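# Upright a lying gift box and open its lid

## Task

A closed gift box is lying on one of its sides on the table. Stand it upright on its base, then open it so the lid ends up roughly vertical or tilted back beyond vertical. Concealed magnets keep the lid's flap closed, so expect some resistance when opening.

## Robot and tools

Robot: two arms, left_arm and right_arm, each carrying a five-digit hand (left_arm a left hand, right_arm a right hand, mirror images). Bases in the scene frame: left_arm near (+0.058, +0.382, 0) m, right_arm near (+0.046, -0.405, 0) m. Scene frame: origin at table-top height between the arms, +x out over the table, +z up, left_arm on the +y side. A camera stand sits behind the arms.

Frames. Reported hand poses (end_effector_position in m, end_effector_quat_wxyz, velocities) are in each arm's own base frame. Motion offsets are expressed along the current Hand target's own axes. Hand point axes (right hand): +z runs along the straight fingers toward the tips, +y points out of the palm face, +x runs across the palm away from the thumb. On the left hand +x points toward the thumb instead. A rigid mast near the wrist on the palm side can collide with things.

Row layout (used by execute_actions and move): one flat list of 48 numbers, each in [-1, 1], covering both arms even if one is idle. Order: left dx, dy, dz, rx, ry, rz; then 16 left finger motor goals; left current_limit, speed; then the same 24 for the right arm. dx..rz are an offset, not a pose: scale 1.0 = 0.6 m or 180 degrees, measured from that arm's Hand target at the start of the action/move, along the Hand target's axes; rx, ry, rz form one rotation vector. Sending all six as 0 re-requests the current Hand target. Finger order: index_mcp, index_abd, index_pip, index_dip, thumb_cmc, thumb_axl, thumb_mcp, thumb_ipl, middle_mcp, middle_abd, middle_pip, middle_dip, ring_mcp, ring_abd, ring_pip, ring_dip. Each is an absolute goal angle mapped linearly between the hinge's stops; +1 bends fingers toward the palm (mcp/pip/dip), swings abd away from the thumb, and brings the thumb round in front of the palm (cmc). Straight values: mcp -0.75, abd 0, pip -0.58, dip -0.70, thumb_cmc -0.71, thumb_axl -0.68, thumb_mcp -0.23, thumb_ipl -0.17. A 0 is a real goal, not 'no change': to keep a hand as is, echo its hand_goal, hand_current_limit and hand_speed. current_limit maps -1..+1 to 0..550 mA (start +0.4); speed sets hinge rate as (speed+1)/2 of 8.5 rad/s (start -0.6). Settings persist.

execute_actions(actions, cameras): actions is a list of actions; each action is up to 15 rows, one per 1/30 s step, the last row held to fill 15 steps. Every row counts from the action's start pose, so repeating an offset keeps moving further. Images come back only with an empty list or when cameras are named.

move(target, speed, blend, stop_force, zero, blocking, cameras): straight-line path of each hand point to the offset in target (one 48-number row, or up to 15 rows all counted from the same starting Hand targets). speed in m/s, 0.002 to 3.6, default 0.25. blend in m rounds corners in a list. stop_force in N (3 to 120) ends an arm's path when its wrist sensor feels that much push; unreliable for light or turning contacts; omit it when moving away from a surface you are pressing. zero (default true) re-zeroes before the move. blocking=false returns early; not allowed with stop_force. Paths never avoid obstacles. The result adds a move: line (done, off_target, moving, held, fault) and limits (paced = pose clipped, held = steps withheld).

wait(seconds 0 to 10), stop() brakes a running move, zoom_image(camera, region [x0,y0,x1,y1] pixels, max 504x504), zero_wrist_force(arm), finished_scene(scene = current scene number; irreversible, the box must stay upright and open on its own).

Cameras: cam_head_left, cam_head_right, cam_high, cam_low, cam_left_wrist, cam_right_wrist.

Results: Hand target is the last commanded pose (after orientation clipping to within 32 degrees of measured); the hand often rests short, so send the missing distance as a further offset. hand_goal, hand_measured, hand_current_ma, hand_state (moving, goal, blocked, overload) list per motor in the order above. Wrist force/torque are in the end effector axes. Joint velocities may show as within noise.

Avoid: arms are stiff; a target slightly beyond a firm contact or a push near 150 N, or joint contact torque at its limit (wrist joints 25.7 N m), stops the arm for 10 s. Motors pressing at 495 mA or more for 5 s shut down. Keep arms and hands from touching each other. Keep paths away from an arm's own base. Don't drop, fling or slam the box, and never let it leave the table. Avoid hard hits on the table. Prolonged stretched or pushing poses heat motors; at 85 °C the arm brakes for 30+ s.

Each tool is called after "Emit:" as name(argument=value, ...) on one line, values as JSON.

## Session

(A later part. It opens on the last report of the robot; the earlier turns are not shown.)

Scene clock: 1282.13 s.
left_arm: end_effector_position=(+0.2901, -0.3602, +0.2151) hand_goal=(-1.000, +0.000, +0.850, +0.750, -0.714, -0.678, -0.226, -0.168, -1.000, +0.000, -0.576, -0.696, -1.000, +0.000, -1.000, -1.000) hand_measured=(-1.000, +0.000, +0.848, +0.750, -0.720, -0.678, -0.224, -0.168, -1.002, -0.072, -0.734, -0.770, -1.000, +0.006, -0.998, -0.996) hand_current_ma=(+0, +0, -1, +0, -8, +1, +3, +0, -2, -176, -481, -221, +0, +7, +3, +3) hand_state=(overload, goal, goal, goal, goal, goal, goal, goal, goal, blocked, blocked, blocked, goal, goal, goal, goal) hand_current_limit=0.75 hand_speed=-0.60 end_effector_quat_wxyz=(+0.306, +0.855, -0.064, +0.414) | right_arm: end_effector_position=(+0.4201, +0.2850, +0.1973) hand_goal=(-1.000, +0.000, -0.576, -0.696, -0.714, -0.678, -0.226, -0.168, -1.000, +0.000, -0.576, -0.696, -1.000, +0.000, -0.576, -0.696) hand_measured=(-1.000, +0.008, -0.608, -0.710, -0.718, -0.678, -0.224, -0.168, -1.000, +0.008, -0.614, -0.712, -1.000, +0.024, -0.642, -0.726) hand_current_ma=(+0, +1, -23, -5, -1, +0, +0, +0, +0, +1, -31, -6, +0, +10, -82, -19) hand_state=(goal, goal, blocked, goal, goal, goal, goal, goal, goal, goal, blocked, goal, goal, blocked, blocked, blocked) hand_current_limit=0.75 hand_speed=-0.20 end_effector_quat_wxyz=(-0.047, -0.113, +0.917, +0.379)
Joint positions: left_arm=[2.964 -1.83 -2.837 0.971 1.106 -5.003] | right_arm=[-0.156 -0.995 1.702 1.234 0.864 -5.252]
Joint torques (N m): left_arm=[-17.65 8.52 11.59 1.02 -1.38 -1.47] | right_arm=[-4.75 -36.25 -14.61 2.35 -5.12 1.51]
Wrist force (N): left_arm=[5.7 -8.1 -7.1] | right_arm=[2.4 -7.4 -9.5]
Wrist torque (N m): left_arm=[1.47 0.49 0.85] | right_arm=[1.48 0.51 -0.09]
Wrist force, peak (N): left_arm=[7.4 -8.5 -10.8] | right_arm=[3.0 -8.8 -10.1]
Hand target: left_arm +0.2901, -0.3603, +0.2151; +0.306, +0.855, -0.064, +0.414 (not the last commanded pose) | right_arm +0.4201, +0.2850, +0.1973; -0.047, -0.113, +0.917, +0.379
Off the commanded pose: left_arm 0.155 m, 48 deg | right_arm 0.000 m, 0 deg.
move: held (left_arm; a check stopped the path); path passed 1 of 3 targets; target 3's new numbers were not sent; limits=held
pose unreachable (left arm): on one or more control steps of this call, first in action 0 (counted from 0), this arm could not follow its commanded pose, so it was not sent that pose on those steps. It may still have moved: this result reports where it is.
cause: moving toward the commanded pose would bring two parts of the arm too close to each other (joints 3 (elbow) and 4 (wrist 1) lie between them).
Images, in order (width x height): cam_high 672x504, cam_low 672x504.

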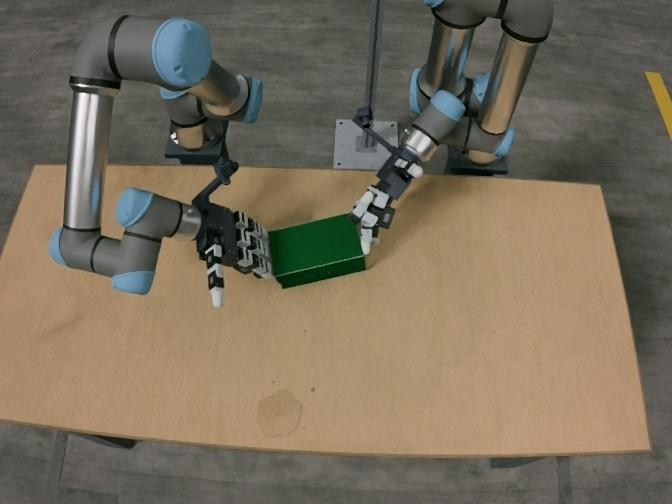

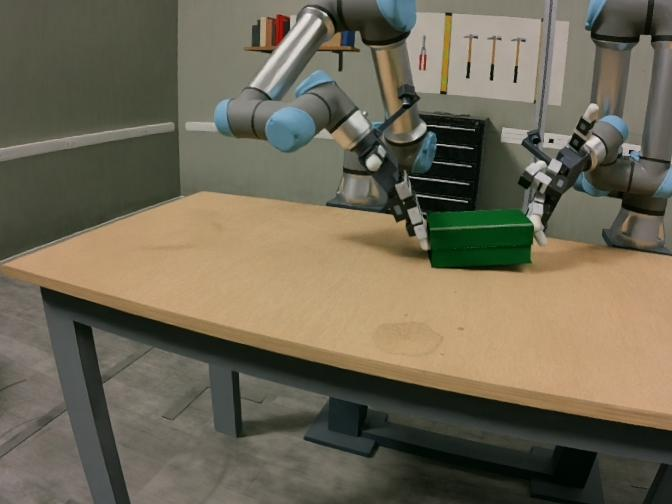

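Emit:
move(target=[0.1672,-0.1882,0.0602,0,-0.1886,-0.1886,-1,0,0.85,0.75,-0.714,-0.678,-0.226,-0.168,-1,0,-0.576,-0.696,-1,0,-1,-1,0.75,-0.6,0,0,0,0,0,0,-1,0,-0.576,-0.696,-0.714,-0.678,-0.226,-0.168,-1,0,-0.576,-0.696,-1,0,-0.576,-0.696,0.75,-0.2], speed=0.12, cameras=["cam_high","cam_low"])

Emit:
zoom_image(camera="cam_high", region=[220, 180, 430, 320])

Emit:
zoom_image(camera="cam_low", region=[400, 180, 580, 300])

Scene clock: 1293.53 s.
left_arm: end_effector_position=(+0.4203, -0.2758, +0.2200) hand_goal=(-1.000, +0.000, +0.850, +0.750, -0.714, -0.678, -0.226, -0.168, -1.000, +0.000, -0.576, -0.696, -1.000, +0.000, -1.000, -1.000) hand_measured=(-1.000, +0.000, +0.848, +0.750, -0.720, -0.678, -0.224, -0.168, -1.000, -0.002, -0.580, -0.700, -1.000, +0.004, -0.998, -0.996) hand_current_ma=(+0, +0, -1, +0, -8, +1, +3, +0, +0, -1, -4, -4, +0, +3, +3, +3) hand_state=(overload, goal, goal, goal, goal, goal, goal, goal, goal, goal, goal, goal, goal, goal, goal, goal) hand_current_limit=0.75 hand_speed=-0.60 end_effector_quat_wxyz=(+0.380, +0.919, +0.100, +0.044) | right_arm: end_effector_position=(+0.4201, +0.2850, +0.1973) hand_goal=(-1.000, +0.000, -0.576, -0.696, -0.714, -0.678, -0.226, -0.168, -1.000, +0.000, -0.576, -0.696, -1.000, +0.000, -0.576, -0.696) hand_measured=(-1.000, +0.002, -0.582, -0.700, -0.718, -0.678, -0.224, -0.168, -1.000, +0.002, -0.582, -0.698, -1.000, +0.012, -0.596, -0.708) hand_current_ma=(+0, +0, -1, +0, -1, +0, +0, +0, +0, +0, -1, +0, +0, +3, -10, -4) hand_state=(goal, goal, goal, goal, goal, goal, goal, goal, goal, goal, goal, goal, goal, goal, blocked, goal) hand_current_limit=0.75 hand_speed=-0.20 end_effector_quat_wxyz=(-0.047, -0.113, +0.917, +0.379)
Joint positions: left_arm=[3.346 -1.425 -2.45 -0.818 0.786 -4.732] | right_arm=[-0.156 -0.995 1.702 1.234 0.864 -5.252]
Joint torques (N m): left_arm=[12.64 6.91 26.43 1.52 0.79 1.42] | right_arm=[-3.57 -32.85 -19.89 2.53 0.82 1.53]
Wrist force (N): left_arm=[0.1 0.1 0.2] | right_arm=[0.4 -0.5 -1.1]
Wrist torque (N m): left_arm=[-0.43 -0.03 -0.03] | right_arm=[0.00 0.05 -0.17]
Wrist force, peak (N): left_arm=[6.0 -8.2 -7.5] | right_arm=[2.4 -7.6 -9.9]
Hand target: left_arm +0.4204, -0.2758, +0.2200; +0.380, +0.919, +0.100, +0.044 | right_arm +0.4201, +0.2850, +0.1973; -0.047, -0.113, +0.917, +0.379
Off the commanded pose: left_arm 0.000 m, 0 deg | right_arm 0.000 m, 0 deg.
move: done
Images, in order (width x height): cam_high 672x504, cam_low 672x504.

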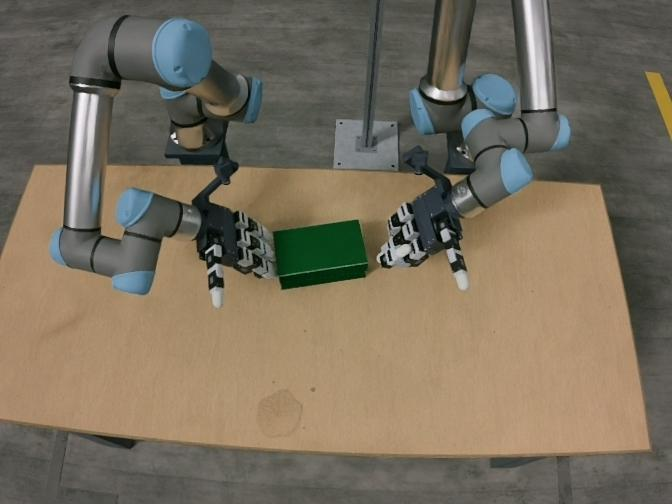

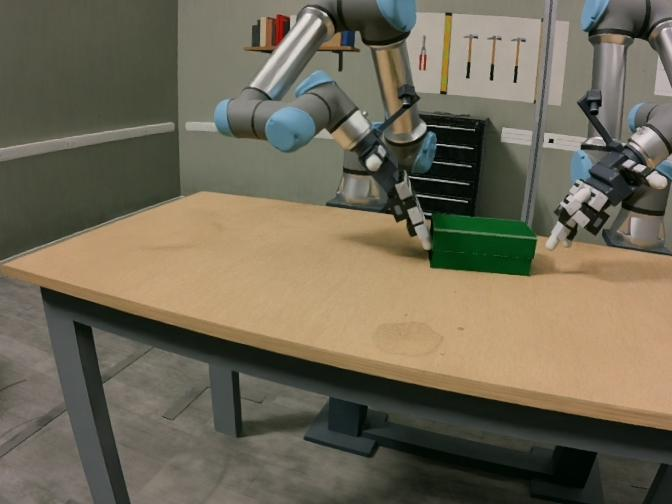

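Scaled by 2.400 from the camera's 672x504 image, which has a finer 960x720 frame.

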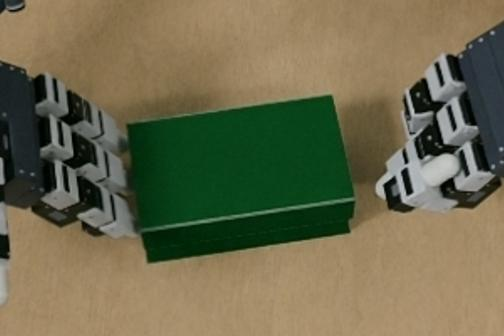

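Scaled by 2.800 from the camera's 672x504 image, which has a finer 960x720 frame.

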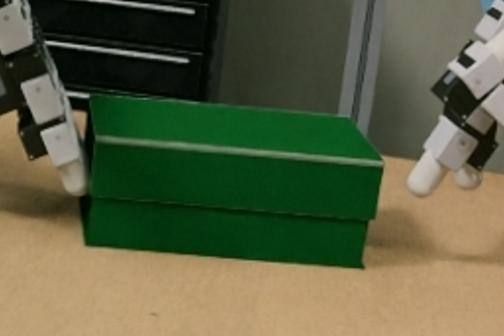

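Emit:
move(target=[0,0,0,0,0,0,-1,0,0.85,0.75,-0.714,-0.678,-0.226,-0.168,-1,0,-0.576,-0.696,-1,0,-0.6,-0.696,0.75,-0.4,0,0.0118,-0.04,0,0,0,-1,0,-0.576,-0.696,-0.714,-0.678,-0.226,-0.168,-1,0,-0.576,-0.696,0.3,0,0.85,0.75,0.75,-0.2], speed=0.06)

Emit:
move(target=[0,0.0589,0.0589,0,0,0,-1,0,0.85,0.75,-0.714,-0.678,-0.226,-0.168,-1,0,-0.576,-0.696,-1,0,-0.6,-0.696,0.75,-0.4,0,0.0354,0.0354,0,0,0,-1,0,-0.576,-0.696,-0.714,-0.678,-0.226,-0.168,-1,0,-0.576,-0.696,0.3,0,0.85,0.75,0.75,-0.2], speed=0.025, stop_force=5)

Emit:
move(target=[0,0.006,0.006,0,0,0,-1,0,0.85,0.75,-0.714,-0.678,-0.226,-0.168,-1,0,-0.576,-0.696,-1,0,-0.6,-0.696,0.75,-0.4,0,0.006,0.006,0,0,0,-1,0,-0.576,-0.696,-0.714,-0.678,-0.226,-0.168,-1,0,-0.576,-0.696,0.3,0,0.85,0.75,0.75,-0.2], speed=0.02, cameras=["cam_high","cam_low"])

Emit:
zoom_image(camera="cam_high", region=[220, 180, 430, 320])

Emit:
zoom_image(camera="cam_low", region=[400, 180, 580, 300])

Scene clock: 1311.03 s.
left_arm: end_effector_position=(+0.4204, -0.2758, +0.2200) hand_goal=(-1.000, +0.000, +0.850, +0.750, -0.714, -0.678, -0.226, -0.168, -1.000, +0.000, -0.576, -0.696, -1.000, +0.000, -0.600, -0.696) hand_measured=(-1.000, +0.000, +0.848, +0.750, -0.720, -0.678, -0.224, -0.168, -1.000, -0.004, -0.580, -0.700, -1.000, +0.000, -0.604, -0.700) hand_current_ma=(+0, +0, -1, +0, -8, +1, +3, +0, +0, -2, -4, -4, +0, +0, -4, -4) hand_state=(overload, goal, goal, goal, goal, goal, goal, goal, goal, goal, goal, goal, goal, goal, goal, goal) hand_current_limit=0.75 hand_speed=-0.40 end_effector_quat_wxyz=(+0.380, +0.919, +0.100, +0.044) | right_arm: end_effector_position=(+0.4230, +0.2735, +0.2193) hand_goal=(-1.000, +0.000, -0.576, -0.696, -0.714, -0.678, -0.226, -0.168, -1.000, +0.000, -0.576, -0.696, +0.300, +0.000, +0.850, +0.750) hand_measured=(-1.000, -0.002, -0.580, -0.698, -0.718, -0.678, -0.224, -0.168, -1.000, +0.002, -0.580, -0.698, +0.252, +0.002, +0.834, +0.758) hand_current_ma=(+0, +0, -1, +0, -1, +0, +0, +0, +0, +0, -1, +0, -52, +0, -6, +2) hand_state=(goal, goal, goal, goal, goal, goal, goal, goal, goal, goal, goal, goal, blocked, goal, goal, goal) hand_current_limit=0.75 hand_speed=-0.20 end_effector_quat_wxyz=(-0.047, -0.113, +0.917, +0.379)
Joint positions: left_arm=[3.346 -1.425 -2.45 -0.818 0.786 -4.732] | right_arm=[-0.181 -1.023 1.686 1.298 0.873 -5.282]
Joint torques (N m): left_arm=[-4.98 12.99 11.69 1.65 -3.15 0.67] | right_arm=[-10.78 -49.11 -22.07 3.94 1.5 -1.72]
Wrist force (N): left_arm=[0.1 0.3 0.1] | right_arm=[0.0 0.4 -0.8]
Wrist torque (N m): left_arm=[-0.39 -0.04 -0.03] | right_arm=[-0.03 0.01 -0.06]
Wrist force, peak (N): left_arm=[1.6 -1.1 -5.3] | right_arm=[0.9 -2.9 -1.3]
Hand target: left_arm +0.4204, -0.2758, +0.2200; +0.380, +0.919, +0.100, +0.044 | right_arm +0.4230, +0.2734, +0.2193; -0.047, -0.113, +0.917, +0.379
Off the commanded pose: left_arm 0.000 m, 0 deg | right_arm 0.000 m, 0 deg.
move: done

Scene clock: 1313.20 s.
left_arm: end_effector_position=(+0.4251, -0.2977, +0.2200) hand_goal=(-1.000, +0.000, +0.850, +0.750, -0.714, -0.678, -0.226, -0.168, -1.000, +0.000, -0.576, -0.696, -1.000, +0.000, -0.600, -0.696) hand_measured=(-1.000, +0.000, +0.848, +0.750, -0.720, -0.678, -0.224, -0.168, -1.000, -0.004, -0.598, -0.708, -1.000, +0.000, -0.604, -0.700) hand_current_ma=(+0, +0, -1, +0, -8, +1, +3, +0, +0, -4, -44, -19, +0, +0, -4, -4) hand_state=(overload, goal, goal, goal, goal, goal, goal, goal, goal, goal, blocked, goal, goal, goal, goal, goal) hand_current_limit=0.75 hand_speed=-0.40 end_effector_quat_wxyz=(+0.380, +0.919, +0.099, +0.044) | right_arm: end_effector_position=(+0.4194, +0.2875, +0.2193) hand_goal=(-1.000, +0.000, -0.576, -0.696, -0.714, -0.678, -0.226, -0.168, -1.000, +0.000, -0.576, -0.696, +0.300, +0.000, +0.850, +0.750) hand_measured=(-1.000, -0.002, -0.602, -0.704, -0.718, -0.678, -0.224, -0.168, -1.000, +0.002, -0.580, -0.698, +0.252, +0.002, +0.834, +0.758) hand_current_ma=(+0, +0, -16, -2, -1, +0, +0, +0, +0, +0, -1, +0, -51, +0, -6, +2) hand_state=(goal, goal, blocked, goal, goal, goal, goal, goal, goal, goal, goal, goal, blocked, goal, goal, goal) hand_current_limit=0.75 hand_speed=-0.20 end_effector_quat_wxyz=(-0.047, -0.113, +0.917, +0.379)
Joint positions: left_arm=[3.279 -1.469 -2.437 -0.721 0.79 -4.826] | right_arm=[-0.15 -1.028 1.687 1.278 0.862 -5.245]
Joint torques (N m): left_arm=[12.23 20.94 10.42 1.43 -3.34 1.45] | right_arm=[-8.91 -26.62 -10.53 4.2 1.45 -1.69]
Wrist force (N): left_arm=[0.6 -0.3 -0.9] | right_arm=[0.2 -0.2 -2.7]
Wrist torque (N m): left_arm=[-0.23 -0.04 0.01] | right_arm=[0.19 -0.07 -0.04]
Wrist force, peak (N): left_arm=[0.8 -0.6 -6.3] | right_arm=[0.2 -0.1 -8.6]
Hand target: left_arm +0.4251, -0.2977, +0.2200; +0.380, +0.919, +0.099, +0.044 (not the last commanded pose) | right_arm +0.4195, +0.2875, +0.2193; -0.047, -0.113, +0.917, +0.379 (not the last commanded pose)
Off the commanded pose: left_arm 0.028 m, 0 deg | right_arm 0.016 m, 0 deg.
move: contact (left_arm, right_arm)

Scene clock: 1314.03 s.
left_arm: end_effector_position=(+0.4262, -0.3026, +0.2200) hand_goal=(-1.000, +0.000, +0.850, +0.750, -0.714, -0.678, -0.226, -0.168, -1.000, +0.000, -0.576, -0.696, -1.000, +0.000, -0.600, -0.696) hand_measured=(-1.000, +0.000, +0.848, +0.750, -0.720, -0.678, -0.224, -0.168, -1.000, -0.008, -0.632, -0.726, -1.000, +0.000, -0.632, -0.710) hand_current_ma=(+0, +0, -1, +0, -8, +1, +3, +0, -1, -8, -147, -65, +0, +0, -70, -25) hand_state=(overload, goal, goal, goal, goal, goal, goal, goal, goal, goal, blocked, blocked, goal, goal, blocked, goal) hand_current_limit=0.75 hand_speed=-0.40 end_effector_quat_wxyz=(+0.380, +0.919, +0.099, +0.044) | right_arm: end_effector_position=(+0.4182, +0.2924, +0.2193) hand_goal=(-1.000, +0.000, -0.576, -0.696, -0.714, -0.678, -0.226, -0.168, -1.000, +0.000, -0.576, -0.696, +0.300, +0.000, +0.850, +0.750) hand_measured=(-1.000, +0.000, -0.640, -0.718, -0.718, -0.678, -0.224, -0.168, -1.000, +0.002, -0.598, -0.702, +0.252, +0.002, +0.834, +0.758) hand_current_ma=(+0, +0, -80, -12, -1, +0, +0, +0, +0, +0, -11, -1, -51, +0, -6, +2) hand_state=(goal, goal, blocked, blocked, goal, goal, goal, goal, goal, goal, blocked, goal, blocked, goal, goal, goal) hand_current_limit=0.75 hand_speed=-0.20 end_effector_quat_wxyz=(-0.047, -0.113, +0.917, +0.379)
Joint positions: left_arm=[3.264 -1.48 -2.433 -0.7 0.791 -4.846] | right_arm=[-0.14 -1.03 1.687 1.271 0.858 -5.232]
Joint torques (N m): left_arm=[-21.22 4.43 23.07 3.15 -0.53 -1.32] | right_arm=[16.49 -44.46 -8.22 0.54 -4.54 1.78]
Wrist force (N): left_arm=[1.0 -2.5 -16.7] | right_arm=[0.6 -1.4 -18.3]
Wrist torque (N m): left_arm=[1.80 -0.65 0.35] | right_arm=[2.08 -0.14 -0.11]
Wrist force, peak (N): left_arm=[1.2 -2.4 -17.0] | right_arm=[0.9 -1.3 -18.5]
Hand target: left_arm +0.4262, -0.3027, +0.2200; +0.380, +0.919, +0.099, +0.044 | right_arm +0.4182, +0.2924, +0.2193; -0.047, -0.113, +0.917, +0.379
Off the commanded pose: left_arm 0.000 m, 0 deg | right_arm 0.000 m, 0 deg.
move: done
Images, in order (width x height): cam_high 672x504, cam_low 672x504.

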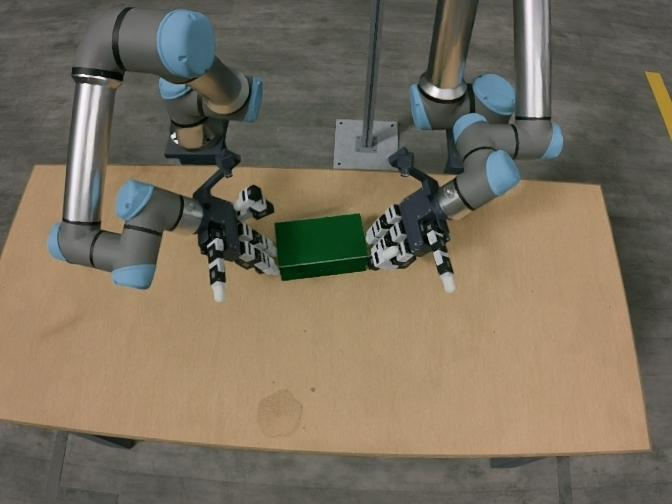

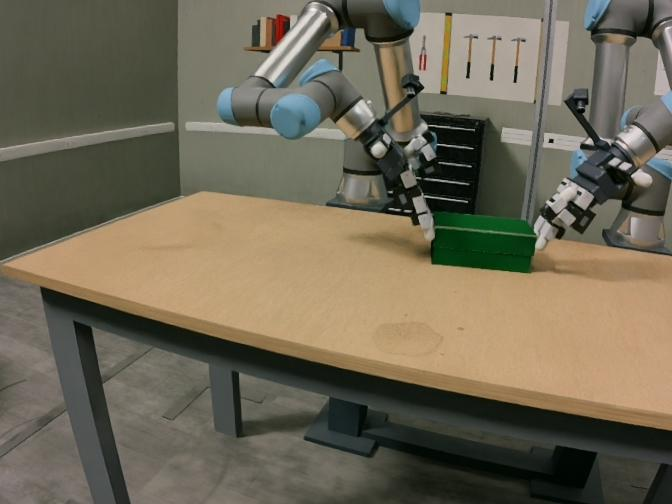

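Scaled by 2.400 from the camera's 672x504 image, which has a finer 960x720 frame.

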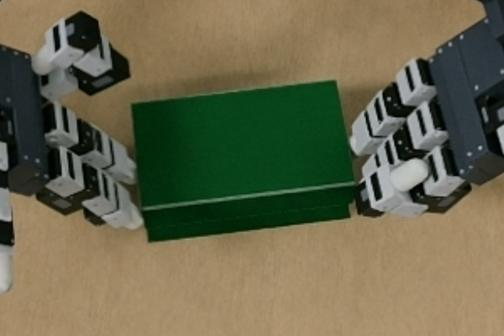

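Scaled by 2.800 from the camera's 672x504 image, which has a finer 960x720 frame.

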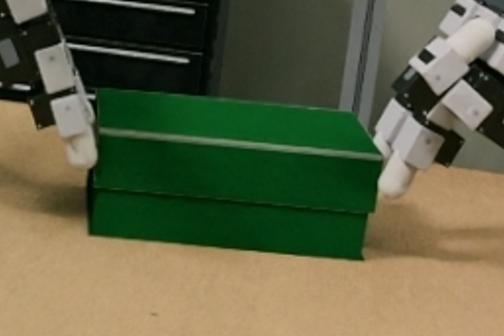

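Emit:
execute_actions(actions=[], cameras=["cam_low", "cam_high"])

Scene clock: 1332.63 s.
left_arm: end_effector_position=(+0.4262, -0.3027, +0.2200) hand_goal=(-1.000, +0.000, +0.850, +0.750, -0.714, -0.678, -0.226, -0.168, -1.000, +0.000, -0.576, -0.696, -1.000, +0.000, -0.600, -0.696) hand_measured=(-1.000, +0.000, +0.848, +0.750, -0.720, -0.678, -0.224, -0.168, -1.000, -0.008, -0.632, -0.726, -1.000, +0.000, -0.632, -0.712) hand_current_ma=(+0, +0, -1, +0, -8, +1, +3, +0, -1, -8, -149, -66, +0, +0, -71, -25) hand_state=(overload, goal, goal, goal, goal, goal, goal, goal, goal, goal, blocked, blocked, goal, goal, blocked, goal) hand_current_limit=0.75 hand_speed=-0.40 end_effector_quat_wxyz=(+0.380, +0.919, +0.099, +0.044) | right_arm: end_effector_position=(+0.4182, +0.2924, +0.2193) hand_goal=(-1.000, +0.000, -0.576, -0.696, -0.714, -0.678, -0.226, -0.168, -1.000, +0.000, -0.576, -0.696, +0.300, +0.000, +0.850, +0.750) hand_measured=(-1.000, +0.000, -0.642, -0.718, -0.718, -0.678, -0.224, -0.168, -1.000, +0.002, -0.598, -0.702, +0.252, +0.002, +0.834, +0.758) hand_current_ma=(+0, +0, -81, -12, -1, +0, +0, +0, +0, +0, -12, -1, -51, +0, -6, +2) hand_state=(goal, goal, blocked, blocked, goal, goal, goal, goal, goal, goal, blocked, goal, blocked, goal, goal, goal) hand_current_limit=0.75 hand_speed=-0.20 end_effector_quat_wxyz=(-0.047, -0.113, +0.917, +0.379)
Joint positions: left_arm=[3.264 -1.48 -2.433 -0.7 0.791 -4.847] | right_arm=[-0.14 -1.03 1.687 1.271 0.858 -5.232]
Joint velocities: within noise
Joint torques (N m): left_arm=[-19.3 5.28 22.77 3.19 -0.37 -1.19] | right_arm=[16.03 -44.19 -14.27 0.55 -4.2 1.92]
Motor temperatures (°C): left_arm=[33 42 35 39 38 40] | right_arm=[34 36 34 39 43 39]
Wrist force (N): left_arm=[1.2 -2.5 -17.1] | right_arm=[0.9 -1.2 -18.8]
Wrist torque (N m): left_arm=[1.81 -0.68 0.37] | right_arm=[2.12 -0.20 -0.07]
Wrist force, peak (N): left_arm=[1.5 -2.1 -17.3] | right_arm=[0.7 -1.3 -19.2]
Hand target: left_arm +0.4262, -0.3027, +0.2200; +0.380, +0.919, +0.099, +0.044 | right_arm +0.4182, +0.2924, +0.2193; -0.047, -0.113, +0.917, +0.379
Off the commanded pose: left_arm 0.000 m, 0 deg | right_arm 0.000 m, 0 deg.
Images, in order (width x height): cam_high 672x504, cam_low 672x504.

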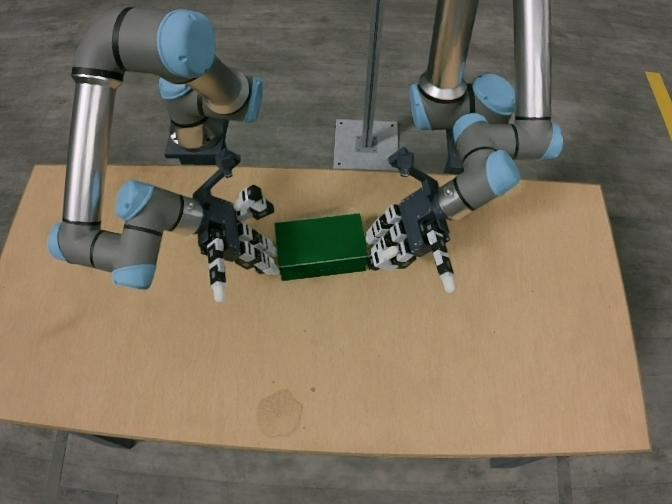

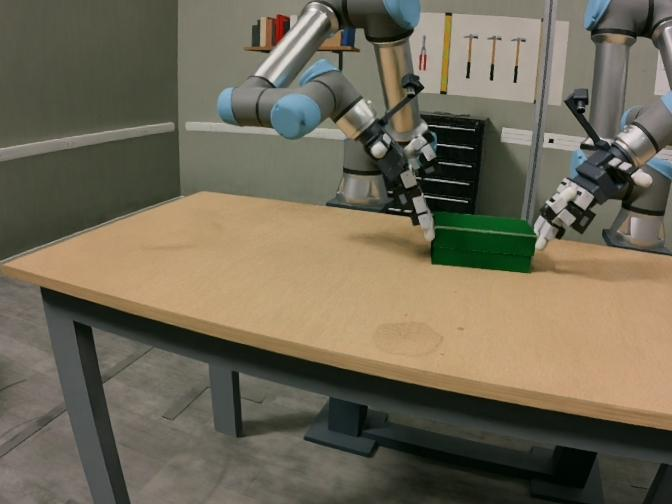

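Emit:
move(target=[[-0.057,0.0138,-0.0114,0,0.0471,0.0471,-1,0,0.85,0.75,-0.714,-0.678,-0.226,-0.168,-1,0,-0.576,-0.696,-1,0,-0.6,-0.696,0.75,-0.4,0.0553,0.0015,-0.0015,0,-0.0471,-0.0471,-1,0,-0.576,-0.696,-0.714,-0.678,-0.226,-0.168,-1,0,-0.576,-0.696,0.3,0,0.85,0.75,0.75,-0.2],[-0.1163,0.019,-0.0143,0,0.0943,0.0943,-1,0,0.85,0.75,-0.714,-0.678,-0.226,-0.168,-1,0,-0.576,-0.696,-1,0,-0.6,-0.696,0.75,-0.4,0.1098,-0.0049,0.0049,0,-0.0943,-0.0943,-1,0,-0.576,-0.696,-0.714,-0.678,-0.226,-0.168,-1,0,-0.576,-0.696,0.3,0,0.85,0.75,0.75,-0.2],[-0.1755,0.0153,-0.0082,0,0.1414,0.1414,-1,0,0.85,0.75,-0.714,-0.678,-0.226,-0.168,-1,0,-0.576,-0.696,-1,0,-0.6,-0.696,0.75,-0.4,0.1612,-0.0194,0.0194,0,-0.1414,-0.1414,-1,0,-0.576,-0.696,-0.714,-0.678,-0.226,-0.168,-1,0,-0.576,-0.696,0.3,0,0.85,0.75,0.75,-0.2]], speed=0.06, blend=0.01, cameras=["cam_low", "cam_high", "cam_left_wrist", "cam_right_wrist"])

Emit:
zoom_image(camera="cam_low", region=[380, 180, 590, 300])

Emit:
zoom_image(camera="cam_high", region=[180, 160, 480, 320])

Scene clock: 1346.10 s.
left_arm: end_effector_position=(+0.3240, -0.3284, +0.2295) hand_goal=(-1.000, +0.000, +0.850, +0.750, -0.714, -0.678, -0.226, -0.168, -1.000, +0.000, -0.576, -0.696, -1.000, +0.000, -0.600, -0.696) hand_measured=(-1.000, +0.000, +0.848, +0.750, -0.720, -0.678, -0.224, -0.168, -1.000, -0.054, -0.640, -0.736, -1.000, +0.022, -0.640, -0.718) hand_current_ma=(+0, +0, -1, +0, -8, +1, +3, +0, -1, -118, -174, -98, +0, +36, -94, -43) hand_state=(overload, goal, goal, goal, goal, goal, goal, goal, goal, blocked, blocked, blocked, goal, blocked, blocked, blocked) hand_current_limit=0.75 hand_speed=-0.40 end_effector_quat_wxyz=(+0.330, +0.886, -0.023, +0.325) | right_arm: end_effector_position=(+0.3244, +0.2689, +0.2028) hand_goal=(-1.000, +0.000, -0.576, -0.696, -0.714, -0.678, -0.226, -0.168, -1.000, +0.000, -0.576, -0.696, +0.300, +0.000, +0.850, +0.750) hand_measured=(-1.000, -0.016, -0.654, -0.734, -0.718, -0.678, -0.224, -0.168, -1.000, +0.028, -0.614, -0.710, +0.252, +0.002, +0.834, +0.758) hand_current_ma=(+0, -5, -113, -31, -1, +0, +0, +0, +0, +13, -31, -5, -50, +0, -6, +2) hand_state=(goal, goal, blocked, blocked, goal, goal, goal, goal, goal, blocked, blocked, goal, blocked, goal, goal, goal) hand_current_limit=0.75 hand_speed=-0.20 end_effector_quat_wxyz=(+0.239, -0.225, +0.858, +0.395)
Joint positions: left_arm=[3.167 -1.473 -2.805 0.329 0.91 -4.908] | right_arm=[-0.341 -1.273 2.159 0.762 0.613 -5.606]
Joint torques (N m): left_arm=[-18.16 1.19 4.06 3.79 -0.95 -1.3] | right_arm=[-4.95 -35.19 -1.83 1.97 -5.52 -1.88]
Wrist force (N): left_arm=[3.4 -7.2 -7.7] | right_arm=[0.7 -6.7 -7.1]
Wrist torque (N m): left_arm=[1.10 -0.11 0.68] | right_arm=[1.26 -0.03 0.03]
Wrist force, peak (N): left_arm=[1.2 -2.2 -17.4] | right_arm=[0.7 -0.8 -19.2]
Hand target: left_arm +0.3240, -0.3284, +0.2294; +0.330, +0.886, -0.023, +0.325 | right_arm +0.3244, +0.2689, +0.2028; +0.239, -0.225, +0.858, +0.395
Off the commanded pose: left_arm 0.000 m, 0 deg | right_arm 0.000 m, 0 deg.
move: done
camera_calibration:
cam_left_wrist: T_world_to_cam=[[-0.397682, 0.317694, -0.860767, 0.408866], [0.0271677, 0.941807, 0.335053, 0.167846], [0.917121, 0.10986, -0.383171, -0.0458809], [0, 0, 0, 1]] pos_world=[0.200117, -0.282933, 0.278121]
cam_right_wrist: T_world_to_cam=[[0.235092, 0.564154, 0.791494, -0.348052], [0.474957, -0.777151, 0.412858, -0.0812497], [0.848026, 0.278866, -0.450651, -0.135813], [0, 0, 0, 1]] pos_world=[0.235588, 0.171085, 0.247821]
Images, in order (width x height): cam_high 672x504, cam_low 672x504, cam_left_wrist 616x616, cam_right_wrist 616x616.

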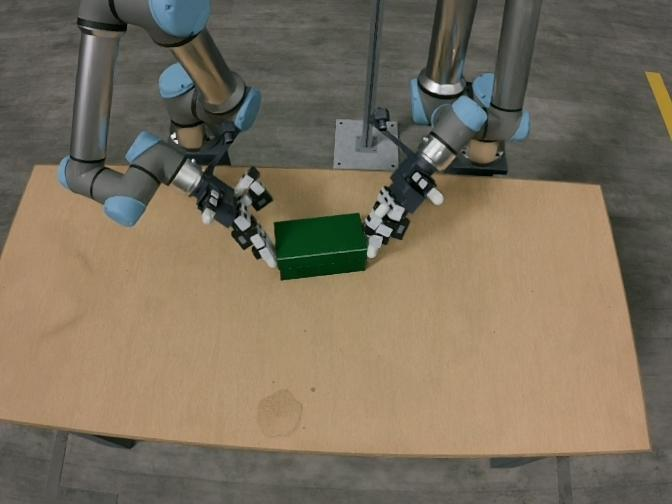

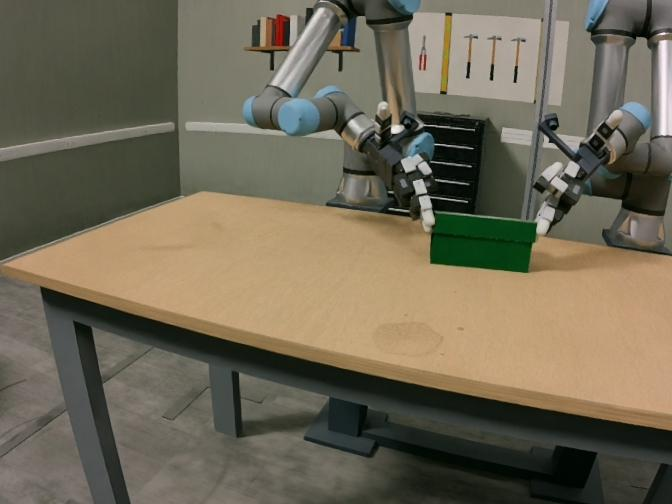

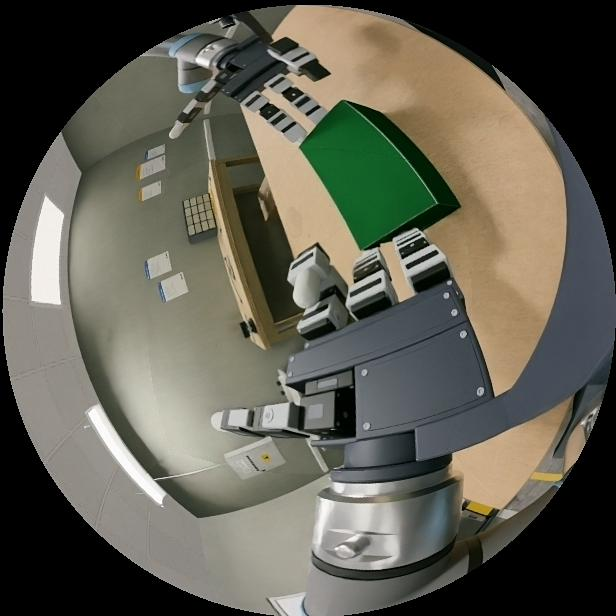

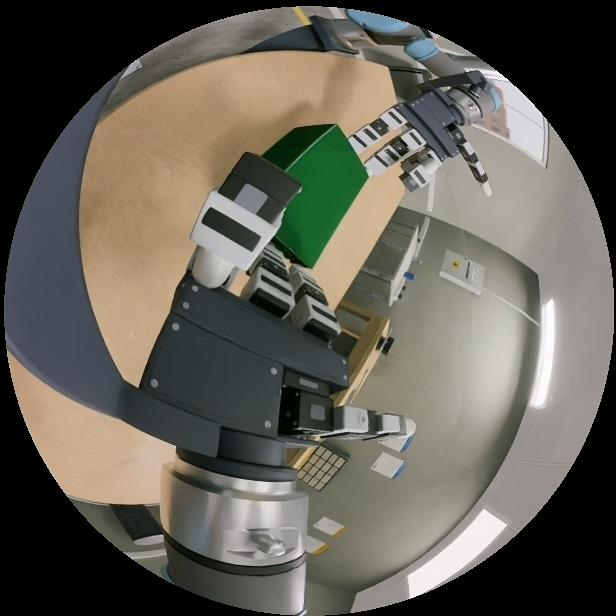

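Scaled by 2.400 from the camera's 672x504 image, which has a finer 960x720 frame.

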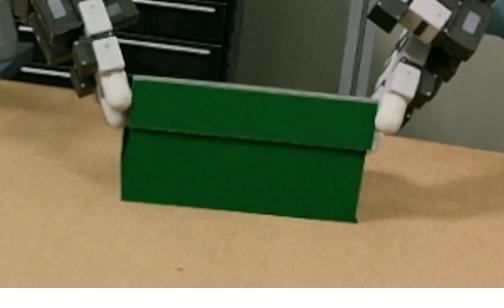

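Scaled by 1.680 from the camera's 672x504 image, which has a finer 960x720 frame.

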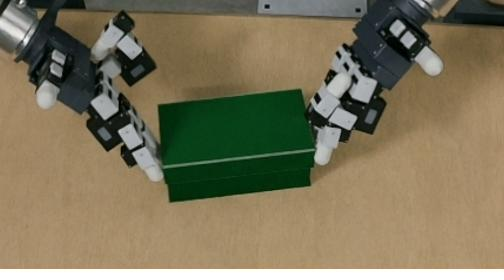

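Emit:
move(target=[[-0.057,0.0184,-0.0066,0,0.0471,0.0471,-1,0,0.85,0.75,-0.714,-0.678,-0.226,-0.168,-1,0,-0.576,-0.696,-1,0,-0.6,-0.696,0.75,-0.4,0.0552,0.0063,0.0031,0,-0.0471,-0.0471,-1,0,-0.576,-0.696,-0.714,-0.678,-0.226,-0.168,-1,0,-0.576,-0.696,0.3,0,0.85,0.75,0.75,-0.2],[-0.057,0.0184,-0.0066,0,0.0471,0.0471,-1,0,0.85,0.75,-0.714,-0.678,-0.226,-0.168,-1,0,-0.576,-0.696,-1,0,-0.6,-0.696,0.75,-0.4,0.1098,0.0021,0.0121,0,-0.0943,-0.0943,-1,0,-0.576,-0.696,-0.714,-0.678,-0.226,-0.168,-1,0,-0.576,-0.696,0.3,0,0.85,0.75,0.75,-0.2]], speed=0.06, blend=0.005, cameras=["cam_low", "cam_high", "cam_left_wrist", "cam_right_wrist"])

Emit:
zoom_image(camera="cam_low", region=[380, 180, 590, 300])

Emit:
zoom_image(camera="cam_high", region=[220, 180, 430, 320])

Emit:
zoom_image(camera="cam_left_wrist", region=[200, 60, 500, 320])

Emit:
zoom_image(camera="cam_right_wrist", region=[180, 90, 480, 350])

Scene clock: 1360.77 s.
left_arm: end_effector_position=(+0.3194, -0.3301, +0.2278) hand_goal=(-1.000, +0.000, +0.850, +0.750, -0.714, -0.678, -0.226, -0.168, -1.000, +0.000, -0.576, -0.696, -1.000, +0.000, -0.600, -0.696) hand_measured=(-1.000, +0.000, +0.848, +0.750, -0.720, -0.678, -0.224, -0.168, -1.002, -0.062, -0.644, -0.740, -1.000, +0.020, -0.646, -0.720) hand_current_ma=(+0, +0, -1, +0, -8, +1, +3, +0, -1, -141, -193, -110, +0, +31, -111, -46) hand_state=(overload, goal, goal, goal, goal, goal, goal, goal, goal, blocked, blocked, blocked, goal, goal, blocked, blocked) hand_current_limit=0.75 hand_speed=-0.40 end_effector_quat_wxyz=(+0.326, +0.883, -0.029, +0.337) | right_arm: end_effector_position=(+0.3175, +0.2682, +0.1983) hand_goal=(-1.000, +0.000, -0.576, -0.696, -0.714, -0.678, -0.226, -0.168, -1.000, +0.000, -0.576, -0.696, +0.300, +0.000, +0.850, +0.750) hand_measured=(-1.002, -0.014, -0.660, -0.738, -0.718, -0.678, -0.224, -0.168, -1.000, +0.028, -0.624, -0.710, +0.252, +0.002, +0.834, +0.760) hand_current_ma=(+0, -4, -130, -35, -1, +0, +0, +0, +0, +13, -46, -5, -50, +0, -6, +2) hand_state=(goal, moving, blocked, blocked, goal, goal, goal, goal, goal, blocked, blocked, goal, blocked, goal, goal, goal) hand_current_limit=0.75 hand_speed=-0.20 end_effector_quat_wxyz=(+0.262, -0.234, +0.849, +0.395)
Joint positions: left_arm=[3.157 -1.503 -2.818 0.401 0.921 -4.91] | right_arm=[-0.36 -1.277 2.195 0.717 0.585 -5.643]
Joint torques (N m): left_arm=[8.27 14.28 18.72 1.29 -4.88 1.4] | right_arm=[-6.2 -35 1.63 1.47 -5.04 -1.84]
Wrist force (N): left_arm=[4.5 -6.3 -10.5] | right_arm=[0.1 -5.2 -11.1]
Wrist torque (N m): left_arm=[1.34 -0.16 0.72] | right_arm=[1.57 0.06 -0.06]
Wrist force, peak (N): left_arm=[5.3 -6.4 -11.3] | right_arm=[0.5 -6.5 -12.7]
Hand target: left_arm +0.3194, -0.3301, +0.2278; +0.326, +0.883, -0.029, +0.337 (not the last commanded pose) | right_arm +0.3175, +0.2682, +0.1982; +0.262, -0.234, +0.849, +0.395 (not the last commanded pose)
Off the commanded pose: left_arm 0.031 m, 10 deg | right_arm 0.058 m, 21 deg.
move: held (left_arm; a check stopped the path), off_target (right_arm; braked when a check withheld steps of left_arm); path passed 0 of 2 targets; limits=held
pose unreachable (left arm): on one or more control steps of this call, first in action 0 (counted from 0), this arm could not follow its commanded pose, so it was not sent that pose on those steps. It may still have moved: this result reports where it is.
cause: moving toward the commanded pose would bring two parts of the arm too close to each other (joints 3 (elbow) and 4 (wrist 1) lie between them).
camera_calibration:
cam_left_wrist: T_world_to_cam=[[-0.373655, 0.324451, -0.868973, 0.402499], [0.0185952, 0.939261, 0.342699, 0.170357], [0.927382, 0.111892, -0.356992, -0.050674], [0, 0, 0, 1]] pos_world=[0.194222, -0.284931, 0.27329]
cam_right_wrist: T_world_to_cam=[[0.194464, 0.554008, 0.809481, -0.330414], [0.45378, -0.78243, 0.426482, -0.0711425], [0.869636, 0.284391, -0.403553, -0.14944], [0, 0, 0, 1]] pos_world=[0.226495, 0.169887, 0.237498]
Images, in order (width x height): cam_high 672x504, cam_low 672x504, cam_left_wrist 616x616, cam_right_wrist 616x616.

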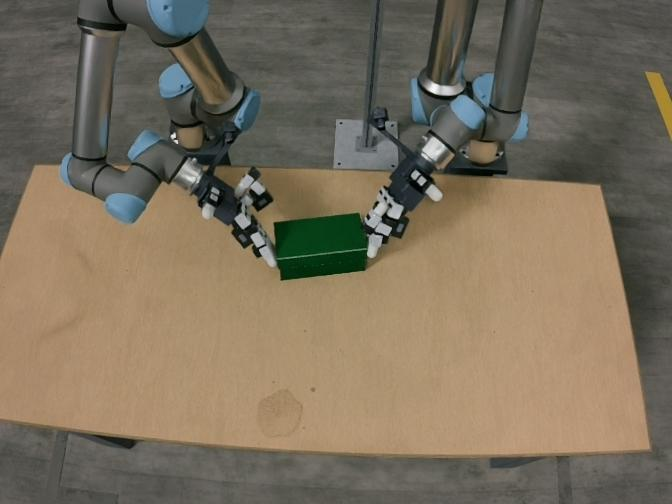

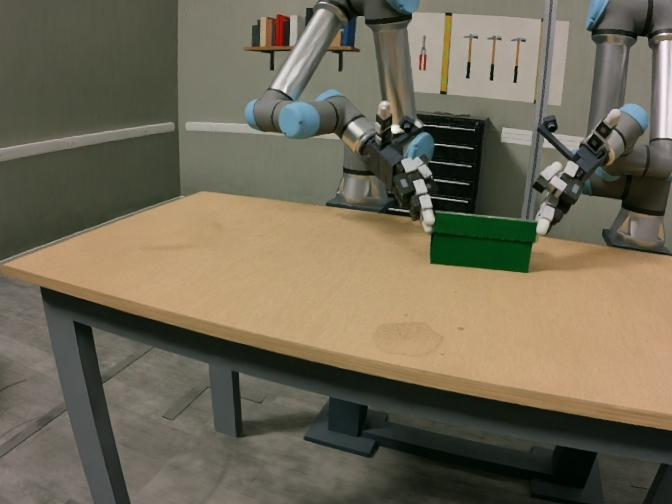

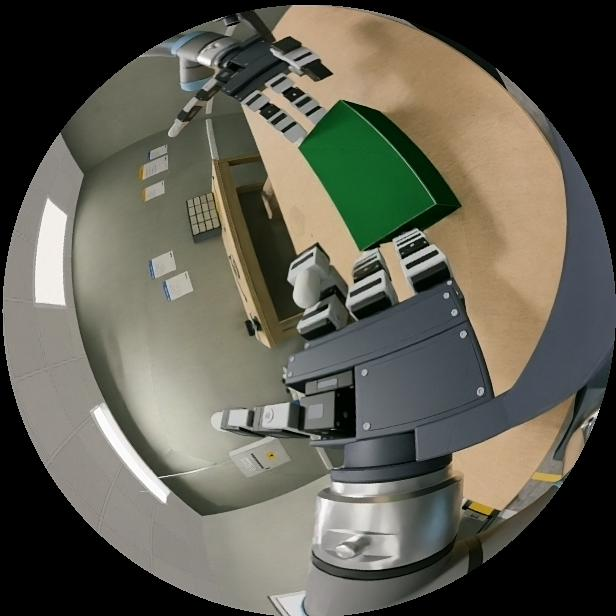

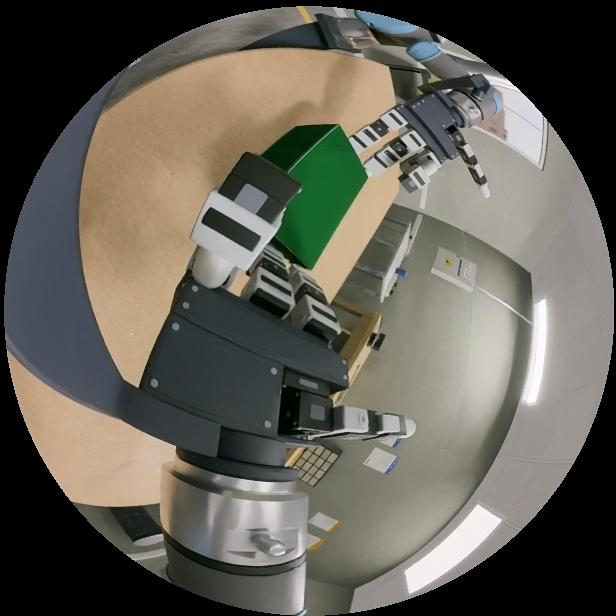

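Scaled by 2.400 from the camera's 672x504 image, which has a finer 960x720 frame.

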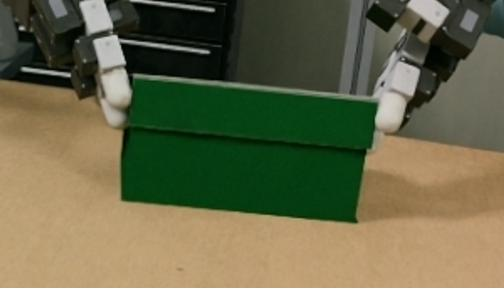

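Scaled by 2.400 from the camera's 672x504 image, which has a finer 960x720 frame.

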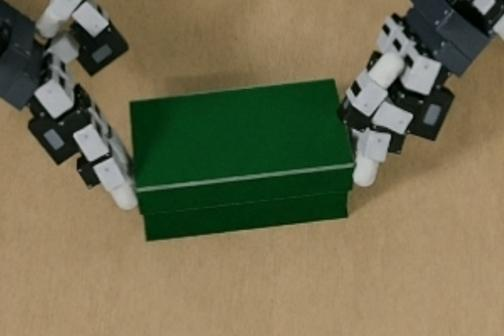

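Scaled by 1.680 from the camera's 616x616 image, which has a finer 880x880 frame.

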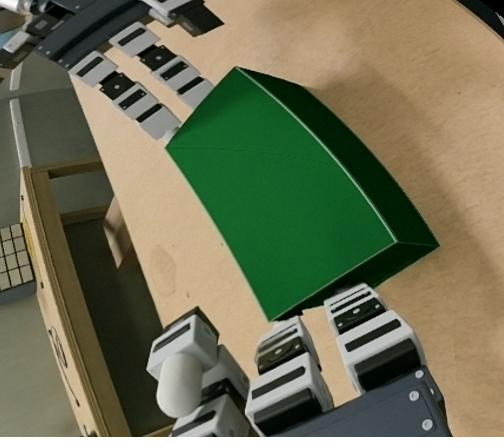

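Scaled by 1.680 from the camera's 616x616 image, which has a finer 880x880 frame.

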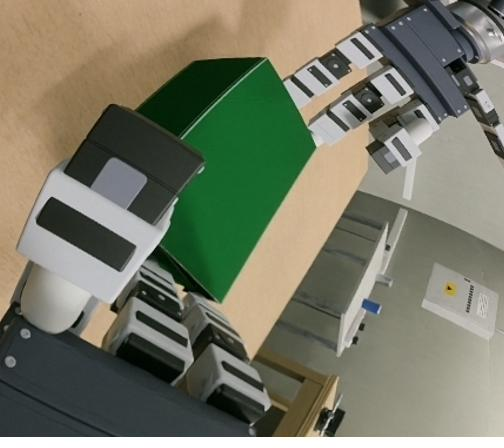

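Emit:
move(target=[0,0,0,0,0,0,-1,0,0.85,0.75,-0.714,-0.678,-0.226,-0.168,-1,0,-0.576,-0.696,-1,0,-0.6,-0.696,0.75,-0.4,0.0987,0.0006,0.0064,0,-0.0845,-0.0845,-1,0,-0.576,-0.696,-0.714,-0.678,-0.226,-0.168,-1,0,-0.576,-0.696,0.3,0,0.85,0.75,0.75,-0.2], speed=0.06, cameras=["cam_low", "cam_high", "cam_left_wrist", "cam_right_wrist"])

Emit:
zoom_image(camera="cam_low", region=[380, 180, 590, 300])

Emit:
zoom_image(camera="cam_high", region=[220, 180, 430, 320])

Emit:
zoom_image(camera="cam_right_wrist", region=[180, 90, 480, 350])

Scene clock: 1372.27 s.
left_arm: end_effector_position=(+0.3194, -0.3301, +0.2278) hand_goal=(-1.000, +0.000, +0.850, +0.750, -0.714, -0.678, -0.226, -0.168, -1.000, +0.000, -0.576, -0.696, -1.000, +0.000, -0.600, -0.696) hand_measured=(-1.000, +0.000, +0.848, +0.750, -0.720, -0.678, -0.224, -0.168, -1.002, -0.062, -0.644, -0.740, -1.000, +0.020, -0.646, -0.720) hand_current_ma=(+0, +0, -1, +0, -8, +1, +3, +0, -1, -142, -193, -110, +0, +30, -111, -46) hand_state=(overload, goal, goal, goal, goal, goal, goal, goal, goal, blocked, blocked, blocked, goal, goal, blocked, blocked) hand_current_limit=0.75 hand_speed=-0.40 end_effector_quat_wxyz=(+0.326, +0.883, -0.029, +0.337) | right_arm: end_effector_position=(+0.2908, +0.2634, +0.1744) hand_goal=(-1.000, +0.000, -0.576, -0.696, -0.714, -0.678, -0.226, -0.168, -1.000, +0.000, -0.576, -0.696, +0.300, +0.000, +0.850, +0.750) hand_measured=(-1.000, +0.008, -0.646, -0.728, -0.718, -0.678, -0.224, -0.168, -1.000, +0.016, -0.644, -0.720, +0.254, +0.002, +0.834, +0.760) hand_current_ma=(+0, +1, -92, -22, -1, +0, +0, +0, +0, +5, -85, -13, -49, +0, -6, +2) hand_state=(goal, goal, blocked, blocked, goal, goal, goal, goal, goal, goal, blocked, blocked, blocked, goal, goal, goal) hand_current_limit=0.75 hand_speed=-0.20 end_effector_quat_wxyz=(+0.360, -0.269, +0.804, +0.390)
Joint positions: left_arm=[3.157 -1.502 -2.818 0.4 0.921 -4.91] | right_arm=[-0.454 -1.236 2.341 0.53 0.453 -5.851]
Joint torques (N m): left_arm=[8.33 12.42 16.67 2.9 -1.55 1.17] | right_arm=[13.27 -34.39 -14.06 4.33 -0.6 1.6]
Wrist force (N): left_arm=[4.8 -6.3 -9.1] | right_arm=[1.0 -6.8 -9.9]
Wrist torque (N m): left_arm=[1.16 0.04 0.76] | right_arm=[1.57 0.18 -0.08]
Wrist force, peak (N): left_arm=[4.7 -6.2 -10.6] | right_arm=[0.0 -5.0 -12.6]
Hand target: left_arm +0.3194, -0.3301, +0.2278; +0.326, +0.883, -0.029, +0.337 | right_arm +0.2908, +0.2635, +0.1744; +0.360, -0.269, +0.804, +0.390 (not the last commanded pose)
Off the commanded pose: left_arm 0.000 m, 0 deg | right_arm 0.023 m, 8 deg.
move: held (right_arm; a check stopped the path); limits=held
pose unreachable (right arm): on one or more control steps of this call, first in action 0 (counted from 0), this arm could not follow its commanded pose, so it was not sent that pose on those steps. It may still have moved: this result reports where it is.
cause: moving toward the commanded pose would bring two parts of the arm too close to each other (joints 3 (elbow) to 6 (wrist 3) lie between them).
camera_calibration:
cam_left_wrist: T_world_to_cam=[[-0.373654, 0.324487, -0.86896, 0.402593], [0.0186099, 0.939249, 0.342732, 0.170307], [0.927382, 0.111892, -0.356993, -0.0506383], [0, 0, 0, 1]] pos_world=[0.194222, -0.284931, 0.27339]
cam_right_wrist: T_world_to_cam=[[0.00818476, 0.507833, 0.861417, -0.24595], [0.353833, -0.807184, 0.472499, -0.0250986], [0.935273, 0.300931, -0.186295, -0.195866], [0, 0, 0, 1]] pos_world=[0.194082, 0.163584, 0.187236]
Images, in order (width x height): cam_high 672x504, cam_low 672x504, cam_left_wrist 616x616, cam_right_wrist 616x616.

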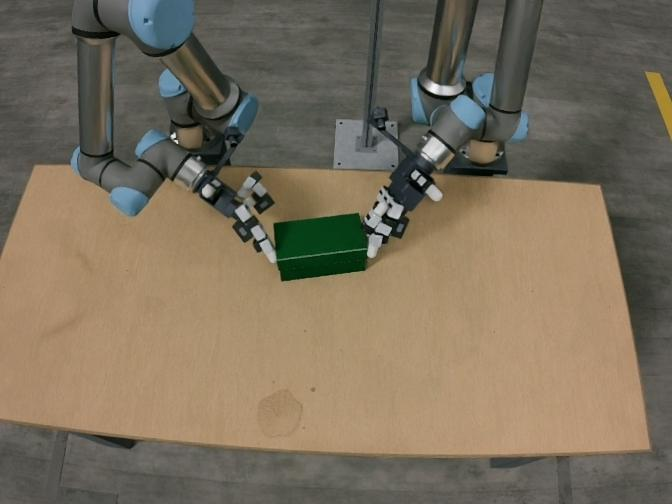

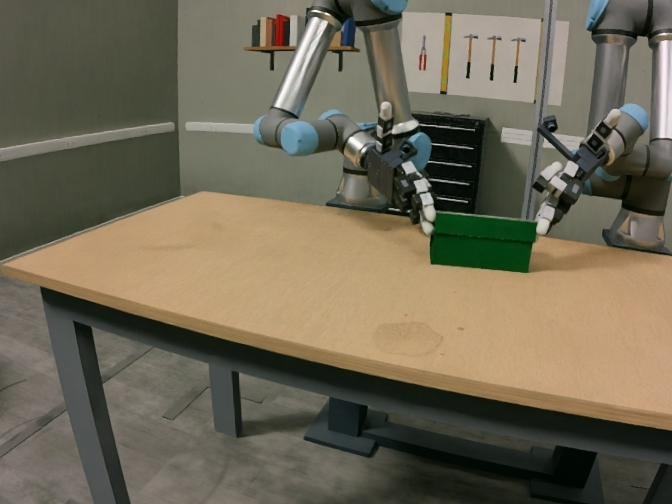

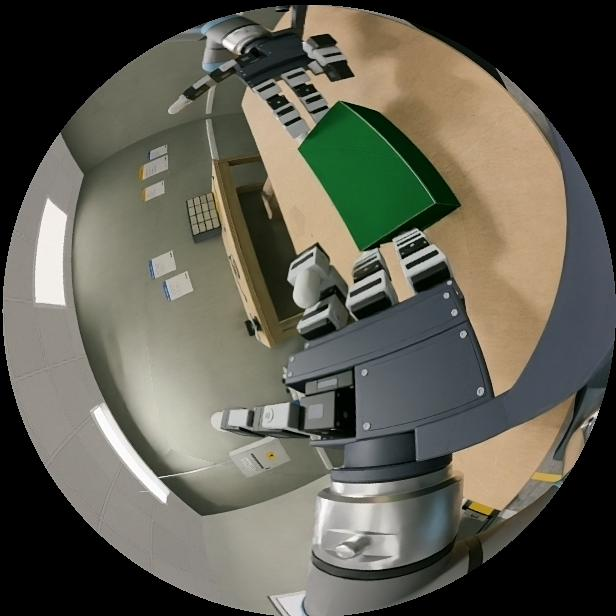

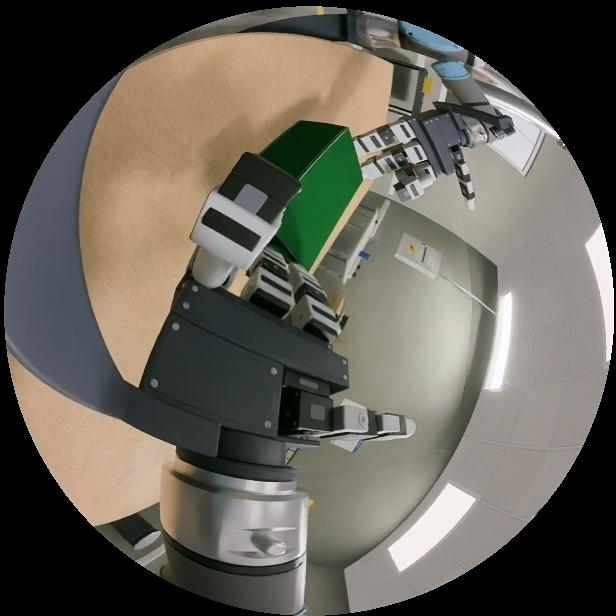

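Scaled by 2.400 from the camera's 672x504 image, which has a finer 960x720 frame.

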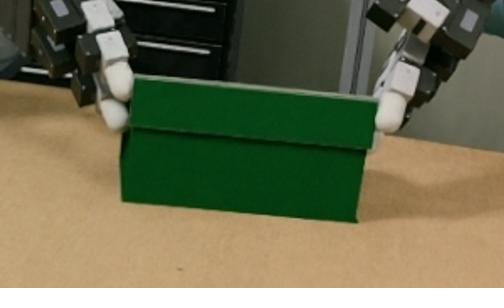

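Scaled by 2.400 from the camera's 672x504 image, which has a finer 960x720 frame.

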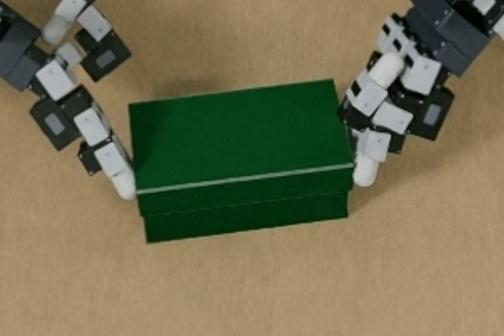

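Scaled by 1.680 from the camera's 616x616 image, which has a finer 880x880 frame.

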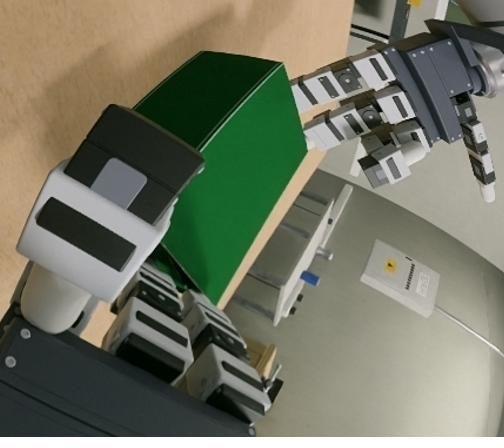

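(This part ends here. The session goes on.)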